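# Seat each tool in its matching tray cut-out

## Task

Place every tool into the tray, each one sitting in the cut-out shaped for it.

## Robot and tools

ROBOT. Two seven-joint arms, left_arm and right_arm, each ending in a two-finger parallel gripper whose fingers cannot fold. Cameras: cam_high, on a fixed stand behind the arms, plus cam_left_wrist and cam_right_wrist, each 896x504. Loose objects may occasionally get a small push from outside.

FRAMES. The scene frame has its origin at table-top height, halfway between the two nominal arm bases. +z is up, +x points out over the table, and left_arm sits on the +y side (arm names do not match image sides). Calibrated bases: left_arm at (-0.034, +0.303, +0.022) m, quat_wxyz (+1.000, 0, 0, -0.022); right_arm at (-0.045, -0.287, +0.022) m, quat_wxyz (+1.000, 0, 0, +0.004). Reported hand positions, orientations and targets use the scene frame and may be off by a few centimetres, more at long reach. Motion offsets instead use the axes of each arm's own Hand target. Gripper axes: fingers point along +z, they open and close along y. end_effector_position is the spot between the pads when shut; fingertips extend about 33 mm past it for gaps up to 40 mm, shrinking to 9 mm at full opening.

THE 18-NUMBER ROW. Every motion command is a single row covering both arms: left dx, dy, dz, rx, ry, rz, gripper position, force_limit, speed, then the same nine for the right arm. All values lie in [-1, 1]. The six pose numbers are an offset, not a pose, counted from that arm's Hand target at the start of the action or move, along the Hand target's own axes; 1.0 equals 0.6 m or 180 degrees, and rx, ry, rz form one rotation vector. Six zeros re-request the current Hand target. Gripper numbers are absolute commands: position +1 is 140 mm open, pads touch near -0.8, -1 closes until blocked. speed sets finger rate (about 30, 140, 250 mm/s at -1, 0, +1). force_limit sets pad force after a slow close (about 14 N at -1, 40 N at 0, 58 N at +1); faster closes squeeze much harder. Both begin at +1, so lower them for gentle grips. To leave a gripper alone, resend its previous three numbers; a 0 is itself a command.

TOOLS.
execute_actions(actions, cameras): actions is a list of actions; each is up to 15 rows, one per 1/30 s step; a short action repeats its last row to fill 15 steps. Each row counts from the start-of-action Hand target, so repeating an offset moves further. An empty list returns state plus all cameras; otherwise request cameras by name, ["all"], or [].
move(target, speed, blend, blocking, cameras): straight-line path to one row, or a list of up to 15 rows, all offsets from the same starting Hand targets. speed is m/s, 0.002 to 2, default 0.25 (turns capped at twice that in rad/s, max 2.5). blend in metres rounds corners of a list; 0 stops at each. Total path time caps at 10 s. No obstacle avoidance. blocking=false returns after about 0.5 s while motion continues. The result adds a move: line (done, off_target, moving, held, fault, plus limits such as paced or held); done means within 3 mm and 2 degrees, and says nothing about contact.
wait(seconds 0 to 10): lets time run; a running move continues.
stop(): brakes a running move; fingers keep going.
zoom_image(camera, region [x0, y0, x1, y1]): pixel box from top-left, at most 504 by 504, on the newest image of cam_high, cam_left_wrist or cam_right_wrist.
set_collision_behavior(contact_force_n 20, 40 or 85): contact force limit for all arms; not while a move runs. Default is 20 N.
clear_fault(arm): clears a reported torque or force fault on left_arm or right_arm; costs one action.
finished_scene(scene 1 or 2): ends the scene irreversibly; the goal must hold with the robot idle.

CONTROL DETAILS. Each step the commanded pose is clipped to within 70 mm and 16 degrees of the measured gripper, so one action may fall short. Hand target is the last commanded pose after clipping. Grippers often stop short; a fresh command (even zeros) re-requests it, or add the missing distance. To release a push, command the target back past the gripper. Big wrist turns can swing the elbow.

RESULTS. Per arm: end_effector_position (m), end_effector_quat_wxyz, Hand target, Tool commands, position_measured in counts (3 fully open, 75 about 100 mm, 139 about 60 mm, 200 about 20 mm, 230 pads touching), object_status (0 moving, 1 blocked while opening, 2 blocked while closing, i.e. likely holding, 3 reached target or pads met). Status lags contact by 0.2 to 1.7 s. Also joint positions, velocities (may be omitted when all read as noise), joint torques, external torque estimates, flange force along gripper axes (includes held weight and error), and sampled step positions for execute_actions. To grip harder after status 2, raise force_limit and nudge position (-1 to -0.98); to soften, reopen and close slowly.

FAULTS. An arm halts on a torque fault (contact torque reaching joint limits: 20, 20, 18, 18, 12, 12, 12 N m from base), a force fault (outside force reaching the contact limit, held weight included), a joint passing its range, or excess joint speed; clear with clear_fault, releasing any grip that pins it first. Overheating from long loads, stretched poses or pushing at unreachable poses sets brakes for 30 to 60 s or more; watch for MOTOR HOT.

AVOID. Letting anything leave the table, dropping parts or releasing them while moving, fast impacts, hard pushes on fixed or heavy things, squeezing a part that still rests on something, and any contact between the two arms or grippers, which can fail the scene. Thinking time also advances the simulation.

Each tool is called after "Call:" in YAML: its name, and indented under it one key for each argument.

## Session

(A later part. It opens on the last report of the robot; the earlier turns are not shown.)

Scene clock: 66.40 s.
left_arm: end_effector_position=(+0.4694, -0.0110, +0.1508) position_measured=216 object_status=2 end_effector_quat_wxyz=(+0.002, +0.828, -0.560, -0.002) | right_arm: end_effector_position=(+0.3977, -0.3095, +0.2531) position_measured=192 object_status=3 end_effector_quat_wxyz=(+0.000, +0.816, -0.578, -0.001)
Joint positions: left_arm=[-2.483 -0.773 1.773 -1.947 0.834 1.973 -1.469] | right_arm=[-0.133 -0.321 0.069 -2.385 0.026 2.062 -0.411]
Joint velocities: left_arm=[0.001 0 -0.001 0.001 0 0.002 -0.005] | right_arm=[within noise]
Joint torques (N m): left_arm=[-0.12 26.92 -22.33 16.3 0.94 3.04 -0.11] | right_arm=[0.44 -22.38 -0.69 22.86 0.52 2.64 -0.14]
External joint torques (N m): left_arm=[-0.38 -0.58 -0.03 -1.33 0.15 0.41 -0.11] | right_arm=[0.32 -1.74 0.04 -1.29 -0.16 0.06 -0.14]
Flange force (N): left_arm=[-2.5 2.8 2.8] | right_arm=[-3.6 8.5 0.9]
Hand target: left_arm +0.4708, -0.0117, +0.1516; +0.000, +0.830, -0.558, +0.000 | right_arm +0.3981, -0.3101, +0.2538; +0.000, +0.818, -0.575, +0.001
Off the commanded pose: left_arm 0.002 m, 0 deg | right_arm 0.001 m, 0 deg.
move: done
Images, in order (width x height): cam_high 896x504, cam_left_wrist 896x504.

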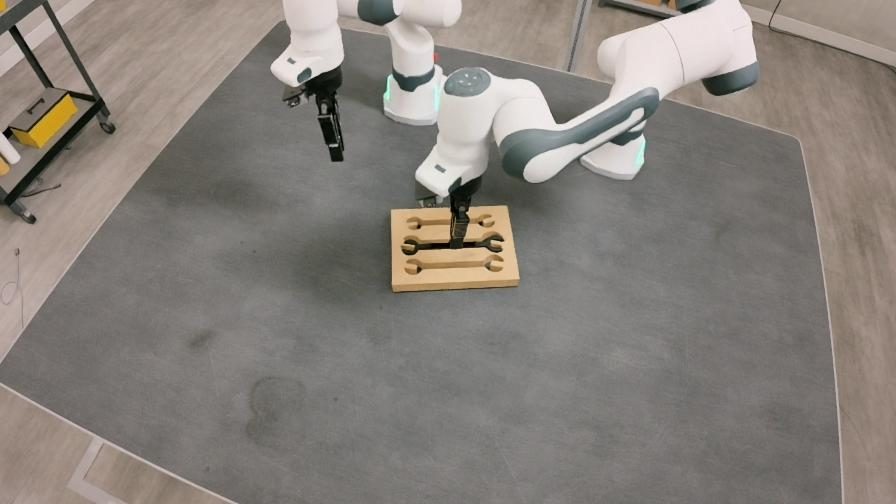

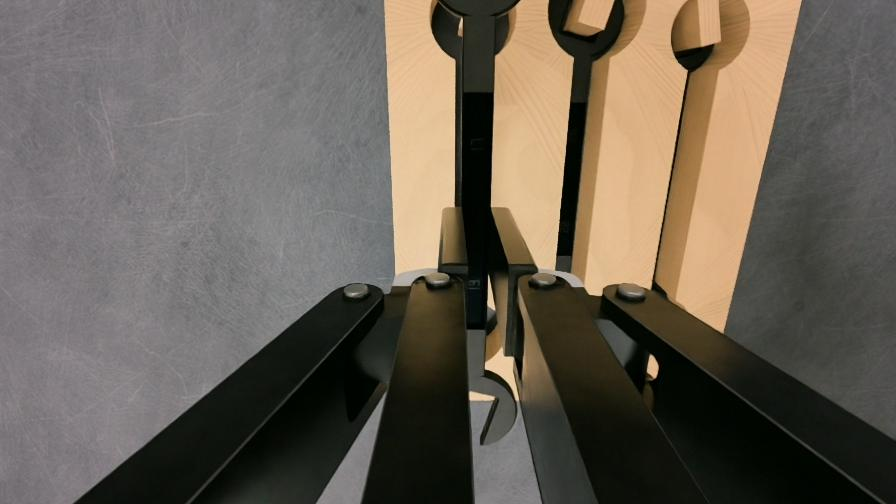

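Call:
move:
  target:
    - [-0.0035,0.0055,0.095,0,0,0,-1,0,-1,0,0,0,0,0,0,-0.5,-1,-1]
  speed: 0.1
  cameras: ["cam_high","cam_left_wrist"]

Call:
zoom_image:
  camera: "cam_high"
  region: [385, 190, 525, 300]

Call:
zoom_image:
  camera: "cam_left_wrist"
  region: [380, 0, 600, 200]

Scene clock: 68.57 s.
left_arm: end_effector_position=(+0.4655, -0.0099, +0.0939) position_measured=216 object_status=2 end_effector_quat_wxyz=(+0.001, +0.828, -0.560, -0.002) | right_arm: end_effector_position=(+0.3977, -0.3095, +0.2531) position_measured=192 object_status=3 end_effector_quat_wxyz=(+0.000, +0.816, -0.578, -0.001)
Joint positions: left_arm=[-2.536 -0.814 1.881 -1.992 0.908 2.072 -1.511] | right_arm=[-0.133 -0.321 0.069 -2.385 0.026 2.062 -0.411]
Joint velocities: left_arm=[0 -0.001 0.001 0 0 0.006 -0.003] | right_arm=[within noise]
Joint torques (N m): left_arm=[-0.16 28.33 -22.45 15.48 0.92 3.01 -0.18] | right_arm=[0.4 -22.33 -0.73 22.87 0.51 2.64 -0.08]
External joint torques (N m): left_arm=[-0.48 -1.27 -0.02 -0.9 0.16 0.39 -0.18] | right_arm=[0.27 -1.58 -0.01 -1.31 -0.17 0.06 -0.08]
Flange force (N): left_arm=[0.0 1.3 3.1] | right_arm=[-3.4 8.1 1.1]
Hand target: left_arm +0.4670, -0.0110, +0.0946; +0.000, +0.830, -0.558, +0.000 | right_arm +0.3981, -0.3101, +0.2538; +0.000, +0.818, -0.575, +0.001
Off the commanded pose: left_arm 0.002 m, 0 deg | right_arm 0.001 m, 0 deg.
move: done
Images, in order (width x height): cam_high 896x504, cam_left_wrist 896x504.

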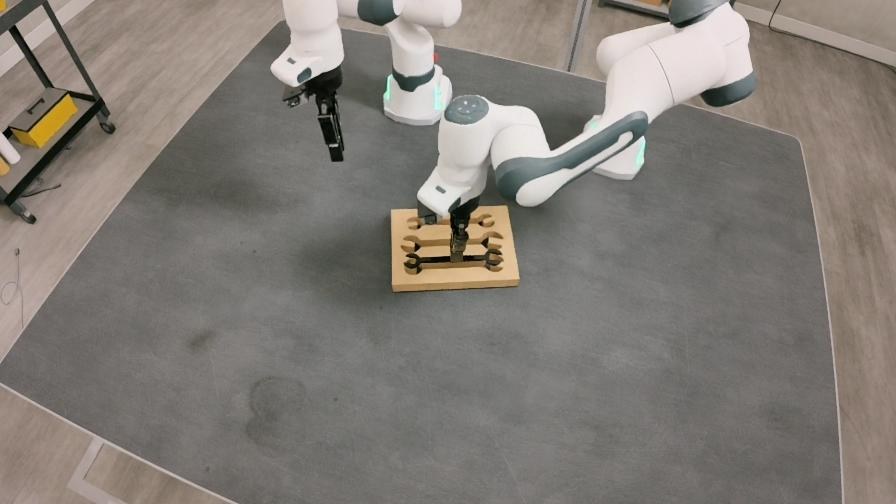

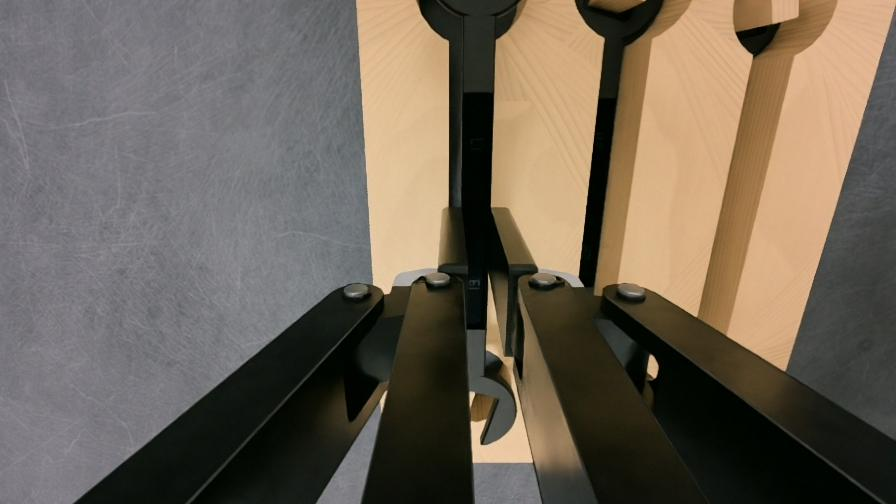

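Scaled by 3.600 from the camera's 896x504 image, which has a finer 1280x720 frame.

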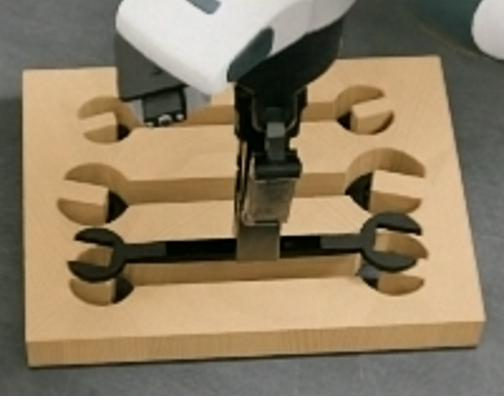

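Scaled by 2.291 from the camera's 896x504 image, which has a finer 1280x720 frame.

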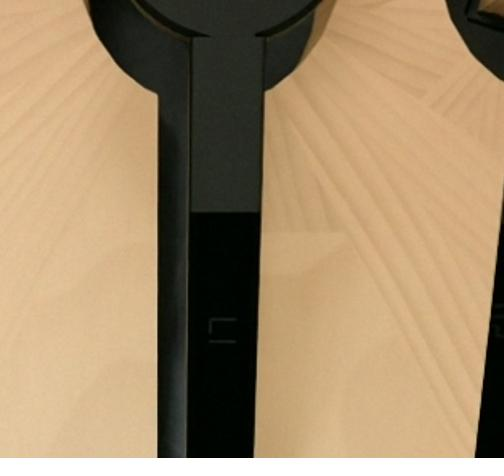

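Call:
move:
  target:
    - [-0.002,-0.0015,0.026,0,0,0,-1,0,-1,0,0,0,0,0,0,-0.5,-1,-1]
  speed: 0.05
  cameras: ["cam_high","cam_left_wrist"]

Call:
zoom_image:
  camera: "cam_high"
  region: [395, 245, 440, 280]

Call:
zoom_image:
  camera: "cam_high"
  region: [475, 243, 515, 278]

Call:
zoom_image:
  camera: "cam_left_wrist"
  region: [380, 0, 600, 200]

Scene clock: 70.20 s.
left_arm: end_effector_position=(+0.4666, -0.0082, +0.0790) position_measured=216 object_status=2 end_effector_quat_wxyz=(+0.000, +0.829, -0.559, -0.002) | right_arm: end_effector_position=(+0.3977, -0.3095, +0.2531) position_measured=192 object_status=3 end_effector_quat_wxyz=(+0.000, +0.816, -0.578, -0.001)
Joint positions: left_arm=[-2.553 -0.823 1.916 -1.997 0.926 2.099 -1.519] | right_arm=[-0.133 -0.321 0.069 -2.385 0.026 2.062 -0.411]
Joint velocities: left_arm=[-0.001 0 0 -0.001 0.001 0.005 -0.003] | right_arm=[within noise]
Joint torques (N m): left_arm=[-0.16 29.05 -22.39 14.88 0.97 3.03 -0.13] | right_arm=[0.4 -22.35 -0.68 22.89 0.52 2.64 -0.15]
External joint torques (N m): left_arm=[-0.41 -1.31 0.01 -1.15 0.22 0.41 -0.13] | right_arm=[0.26 -1.6 0.03 -1.34 -0.16 0.04 -0.15]
Flange force (N): left_arm=[-1.0 1.8 3.3] | right_arm=[-3.4 8.3 1.1]
Hand target: left_arm +0.4674, -0.0096, +0.0790; +0.000, +0.830, -0.558, +0.000 | right_arm +0.3981, -0.3101, +0.2538; +0.000, +0.818, -0.575, +0.001
Off the commanded pose: left_arm 0.002 m, 0 deg | right_arm 0.001 m, 0 deg.
move: done
Images, in order (width x height): cam_high 896x504, cam_left_wrist 896x504.

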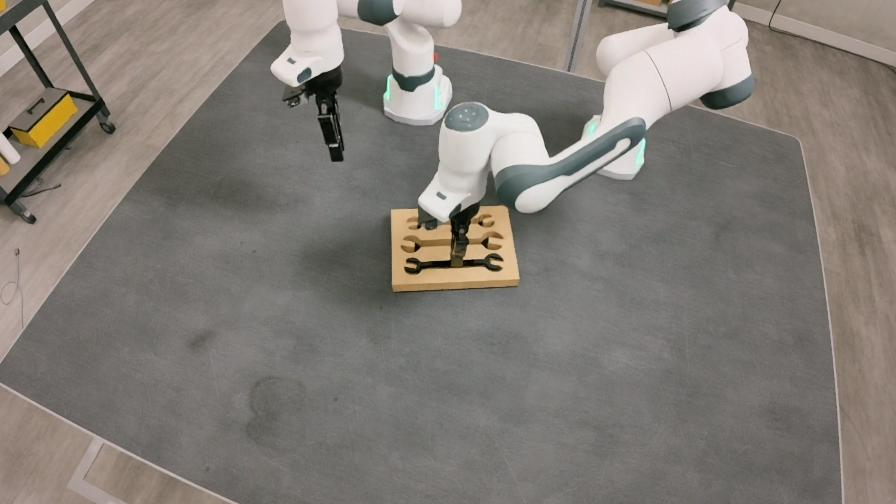

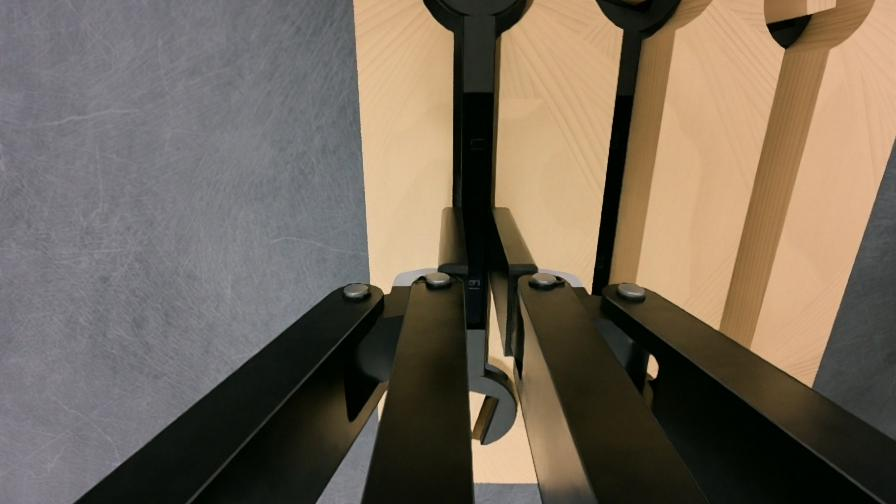

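Scaled by 11.200 from the camera's 896x504 image, which has a finer 1280x720 frame.

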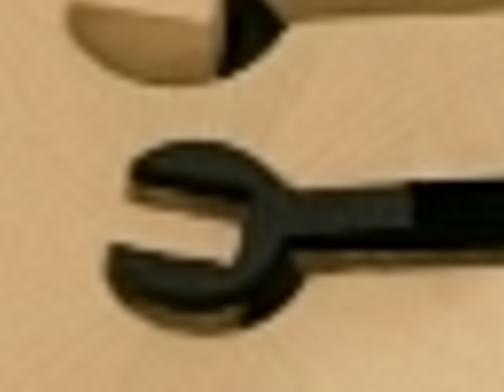

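Scaled by 12.600 from the camera's 896x504 image, which has a finer 1280x720 frame.

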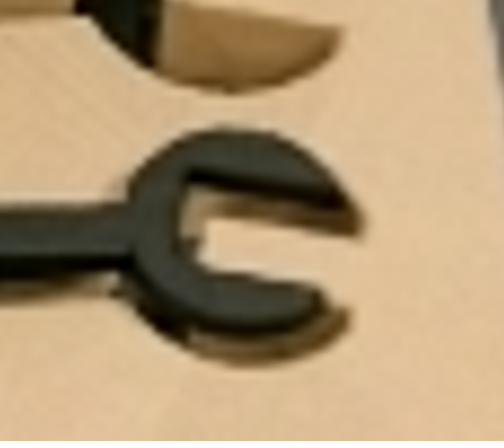

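Scaled by 2.291 from the camera's 896x504 image, which has a finer 1280x720 frame.

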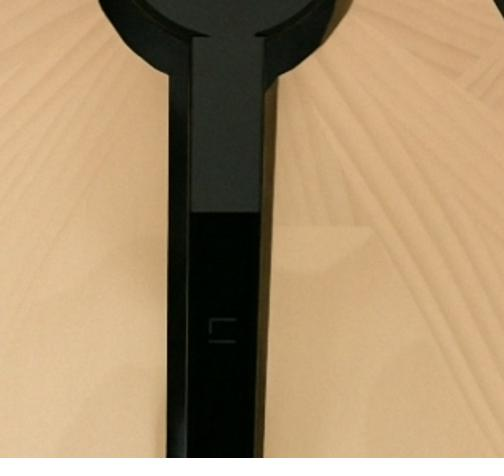

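Call:
move:
  target:
    - [-0.003,-0.0005,0.010,0,0,0,-1,0,-1,0,0,0,0,0,0,-0.5,-1,-1]
  speed: 0.03
  cameras: ["cam_high","cam_left_wrist"]

Call:
zoom_image:
  camera: "cam_high"
  region: [395, 245, 440, 280]

Call:
zoom_image:
  camera: "cam_high"
  region: [475, 243, 515, 278]

Call:
zoom_image:
  camera: "cam_left_wrist"
  region: [380, 0, 600, 200]

Scene clock: 71.63 s.
left_arm: end_effector_position=(+0.4665, -0.0063, +0.0731) position_measured=216 object_status=2 end_effector_quat_wxyz=(-0.001, +0.829, -0.559, -0.002) | right_arm: end_effector_position=(+0.3977, -0.3095, +0.2531) position_measured=192 object_status=3 end_effector_quat_wxyz=(+0.000, +0.816, -0.578, -0.001)
Joint positions: left_arm=[-2.557 -0.823 1.929 -2.003 0.932 2.113 -1.52] | right_arm=[-0.133 -0.321 0.069 -2.385 0.026 2.062 -0.411]
Joint velocities: left_arm=[-0.001 0 0 0 -0.001 0.004 0] | right_arm=[within noise]
Joint torques (N m): left_arm=[-0.37 29.36 -22.35 14.63 0.87 3.01 -0.16] | right_arm=[0.43 -22.31 -0.72 22.88 0.52 2.64 -0.13]
External joint torques (N m): left_arm=[-0.56 -1.32 0.12 -1.46 0.12 0.36 -0.16] | right_arm=[0.38 -1.78 0.1 -1.25 -0.16 0.06 -0.13]
Flange force (N): left_arm=[-1.2 2.4 3.5] | right_arm=[-3.7 8.5 0.8]
Hand target: left_arm +0.4670, -0.0078, +0.0730; +0.000, +0.830, -0.558, +0.000 | right_arm +0.3981, -0.3101, +0.2538; +0.000, +0.818, -0.575, +0.001
Off the commanded pose: left_arm 0.002 m, 0 deg | right_arm 0.001 m, 0 deg.
move: done
Images, in order (width x height): cam_high 896x504, cam_left_wrist 896x504.

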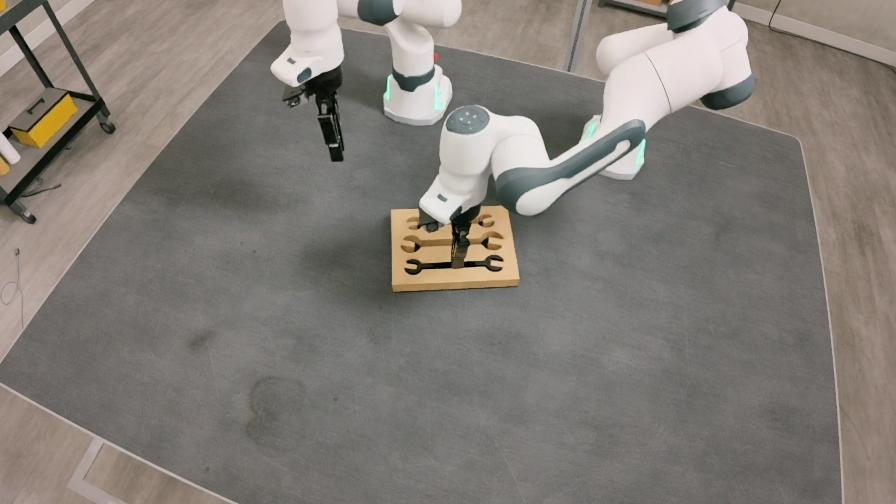

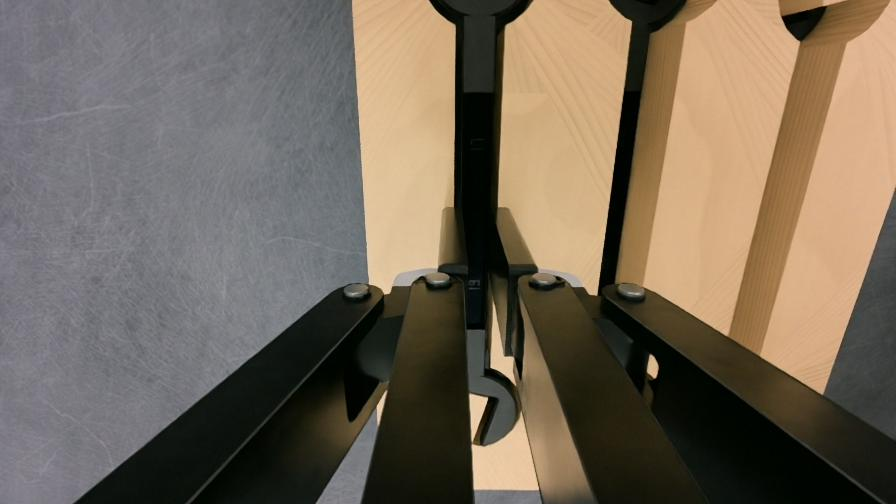

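Scaled by 11.200 from the camera's 896x504 image, which has a finer 1280x720 frame.

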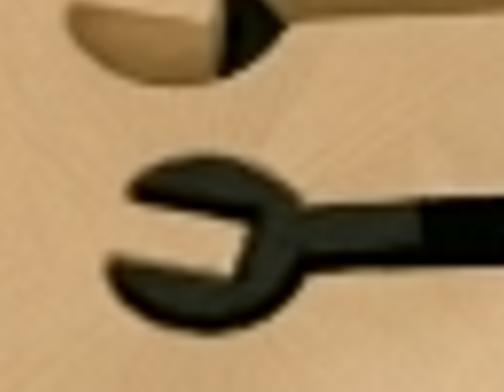

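Scaled by 12.600 from the camera's 896x504 image, which has a finer 1280x720 frame.

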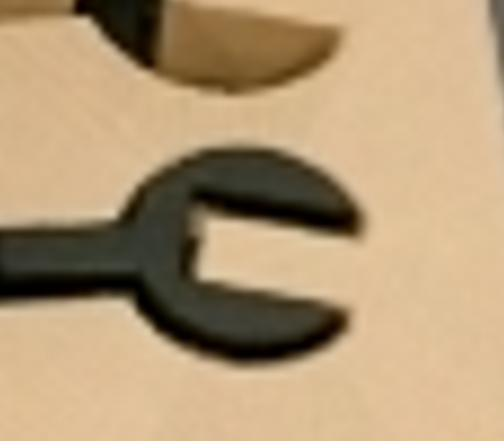

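Scaled by 2.291 from the camera's 896x504 image, which has a finer 1280x720 frame.

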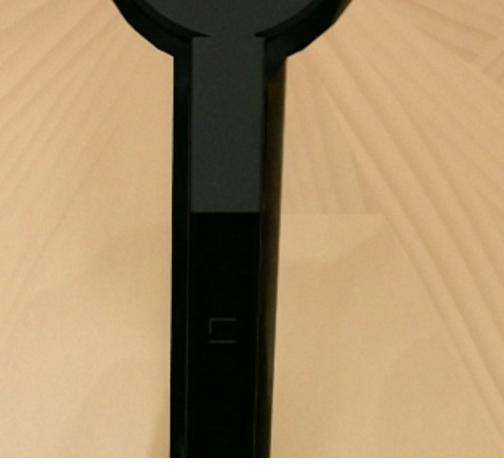

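Call:
move:
  target:
    - [-0.001,0,0.005,0,0,0,-1,0,-1,0,0,0,0,0,0,-0.5,-1,-1]
    - [-0.001,0,0.003,0,0,0,-0.5,-1,-1,0,0,0,0,0,0,-0.5,-1,-1]
  speed: 0.02
  cameras: ["cam_high","cam_left_wrist"]

Call:
zoom_image:
  camera: "cam_high"
  region: [385, 190, 525, 300]

Scene clock: 73.77 s.
left_arm: end_effector_position=(+0.4661, -0.0063, +0.0702) position_measured=192 object_status=0 end_effector_quat_wxyz=(+0.000, +0.829, -0.559, -0.002) | right_arm: end_effector_position=(+0.3977, -0.3095, +0.2531) position_measured=192 object_status=3 end_effector_quat_wxyz=(+0.000, +0.816, -0.578, -0.001)
Joint positions: left_arm=[-2.56 -0.823 1.937 -2.006 0.933 2.12 -1.521] | right_arm=[-0.133 -0.321 0.069 -2.385 0.026 2.062 -0.411]
Joint torques (N m): left_arm=[0.41 29.01 -22.47 14.57 0.71 2.93 -0.11] | right_arm=[0.41 -22.37 -0.68 22.88 0.52 2.63 -0.09]
External joint torques (N m): left_arm=[0.2 -1.59 -0.25 -1.31 -0.03 0.32 -0.11] | right_arm=[0.41 -1.74 0.19 -1.26 -0.15 0.05 -0.09]
Flange force (N): left_arm=[-3.4 2.3 1.8] | right_arm=[-3.9 8.3 0.9]
Hand target: left_arm +0.4668, -0.0072, +0.0712; +0.000, +0.830, -0.558, +0.000 | right_arm +0.3981, -0.3101, +0.2538; +0.000, +0.818, -0.575, +0.001
Off the commanded pose: left_arm 0.002 m, 0 deg | right_arm 0.001 m, 0 deg.
move: done
Images, in order (width x height): cam_high 896x504, cam_left_wrist 896x504.

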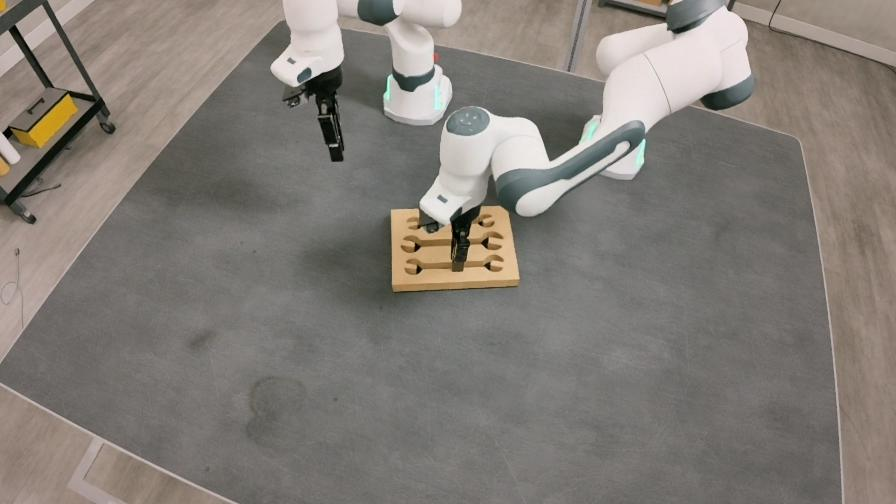

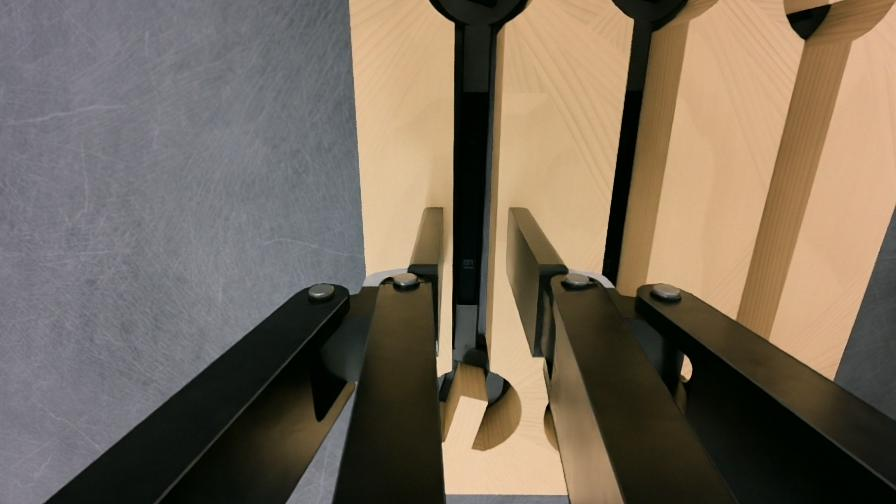

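Scaled by 3.600 from the camera's 896x504 image, which has a finer 1280x720 frame.

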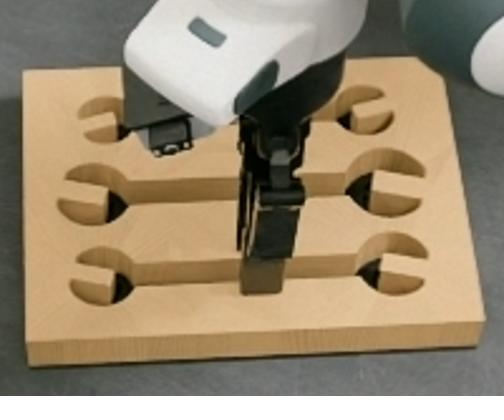

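Seated. Lift and look.

Call:
move:
  target:
    - [0,0,-0.06,0,0,0,-0.5,-1,-1,0,0,0,0,0,0,-0.5,-1,-1]
    - [0,0,-0.3,0,0,0,-0.5,-1,-1,0,0,0,0,0,0,-0.5,-1,-1]
  speed: [0.06,0.25]
  blend: [0.01,0]
  cameras: ["cam_high","cam_left_wrist"]

Scene clock: 76.37 s.
left_arm: end_effector_position=(+0.4675, -0.0075, +0.2512) position_measured=192 object_status=3 end_effector_quat_wxyz=(-0.002, +0.831, -0.556, +0.002) | right_arm: end_effector_position=(+0.3977, -0.3095, +0.2531) position_measured=192 object_status=3 end_effector_quat_wxyz=(+0.000, +0.816, -0.578, -0.001)
Joint positions: left_arm=[-2.389 -0.676 1.603 -1.857 0.706 1.815 -1.412] | right_arm=[-0.133 -0.321 0.069 -2.385 0.026 2.062 -0.411]
Joint velocities: left_arm=[0.001 -0.001 -0.001 0 0.001 -0.004 0.007] | right_arm=[within noise]
Joint torques (N m): left_arm=[0.88 20.74 -20.77 18.46 0.73 2.44 0.33] | right_arm=[0.39 -22.33 -0.72 22.9 0.52 2.65 -0.13]
External joint torques (N m): left_arm=[0.76 -2.02 -0.25 -1.12 -0.12 -0.21 0.33] | right_arm=[0.26 -1.6 0.01 -1.3 -0.16 0.06 -0.13]
Flange force (N): left_arm=[-7.0 2.0 1.7] | right_arm=[-3.3 8.2 1.1]
Hand target: left_arm +0.4666, -0.0072, +0.2512; +0.000, +0.830, -0.558, +0.000 | right_arm +0.3981, -0.3101, +0.2538; +0.000, +0.818, -0.575, +0.001
Off the commanded pose: left_arm 0.001 m, 0 deg | right_arm 0.001 m, 0 deg.
move: done
Images, in order (width x height): cam_high 896x504, cam_left_wrist 896x504.

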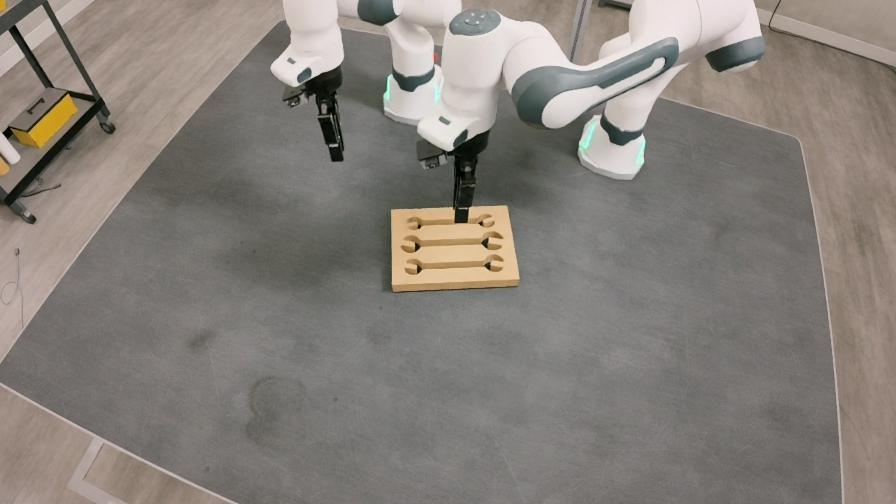

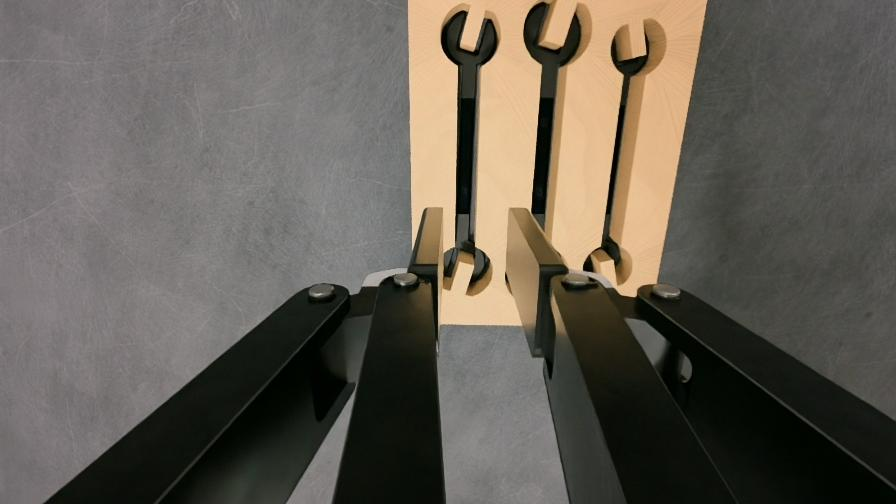

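All three seated.

Call:
finished_scene:
  scene: 2

The scene is finished: the task was done.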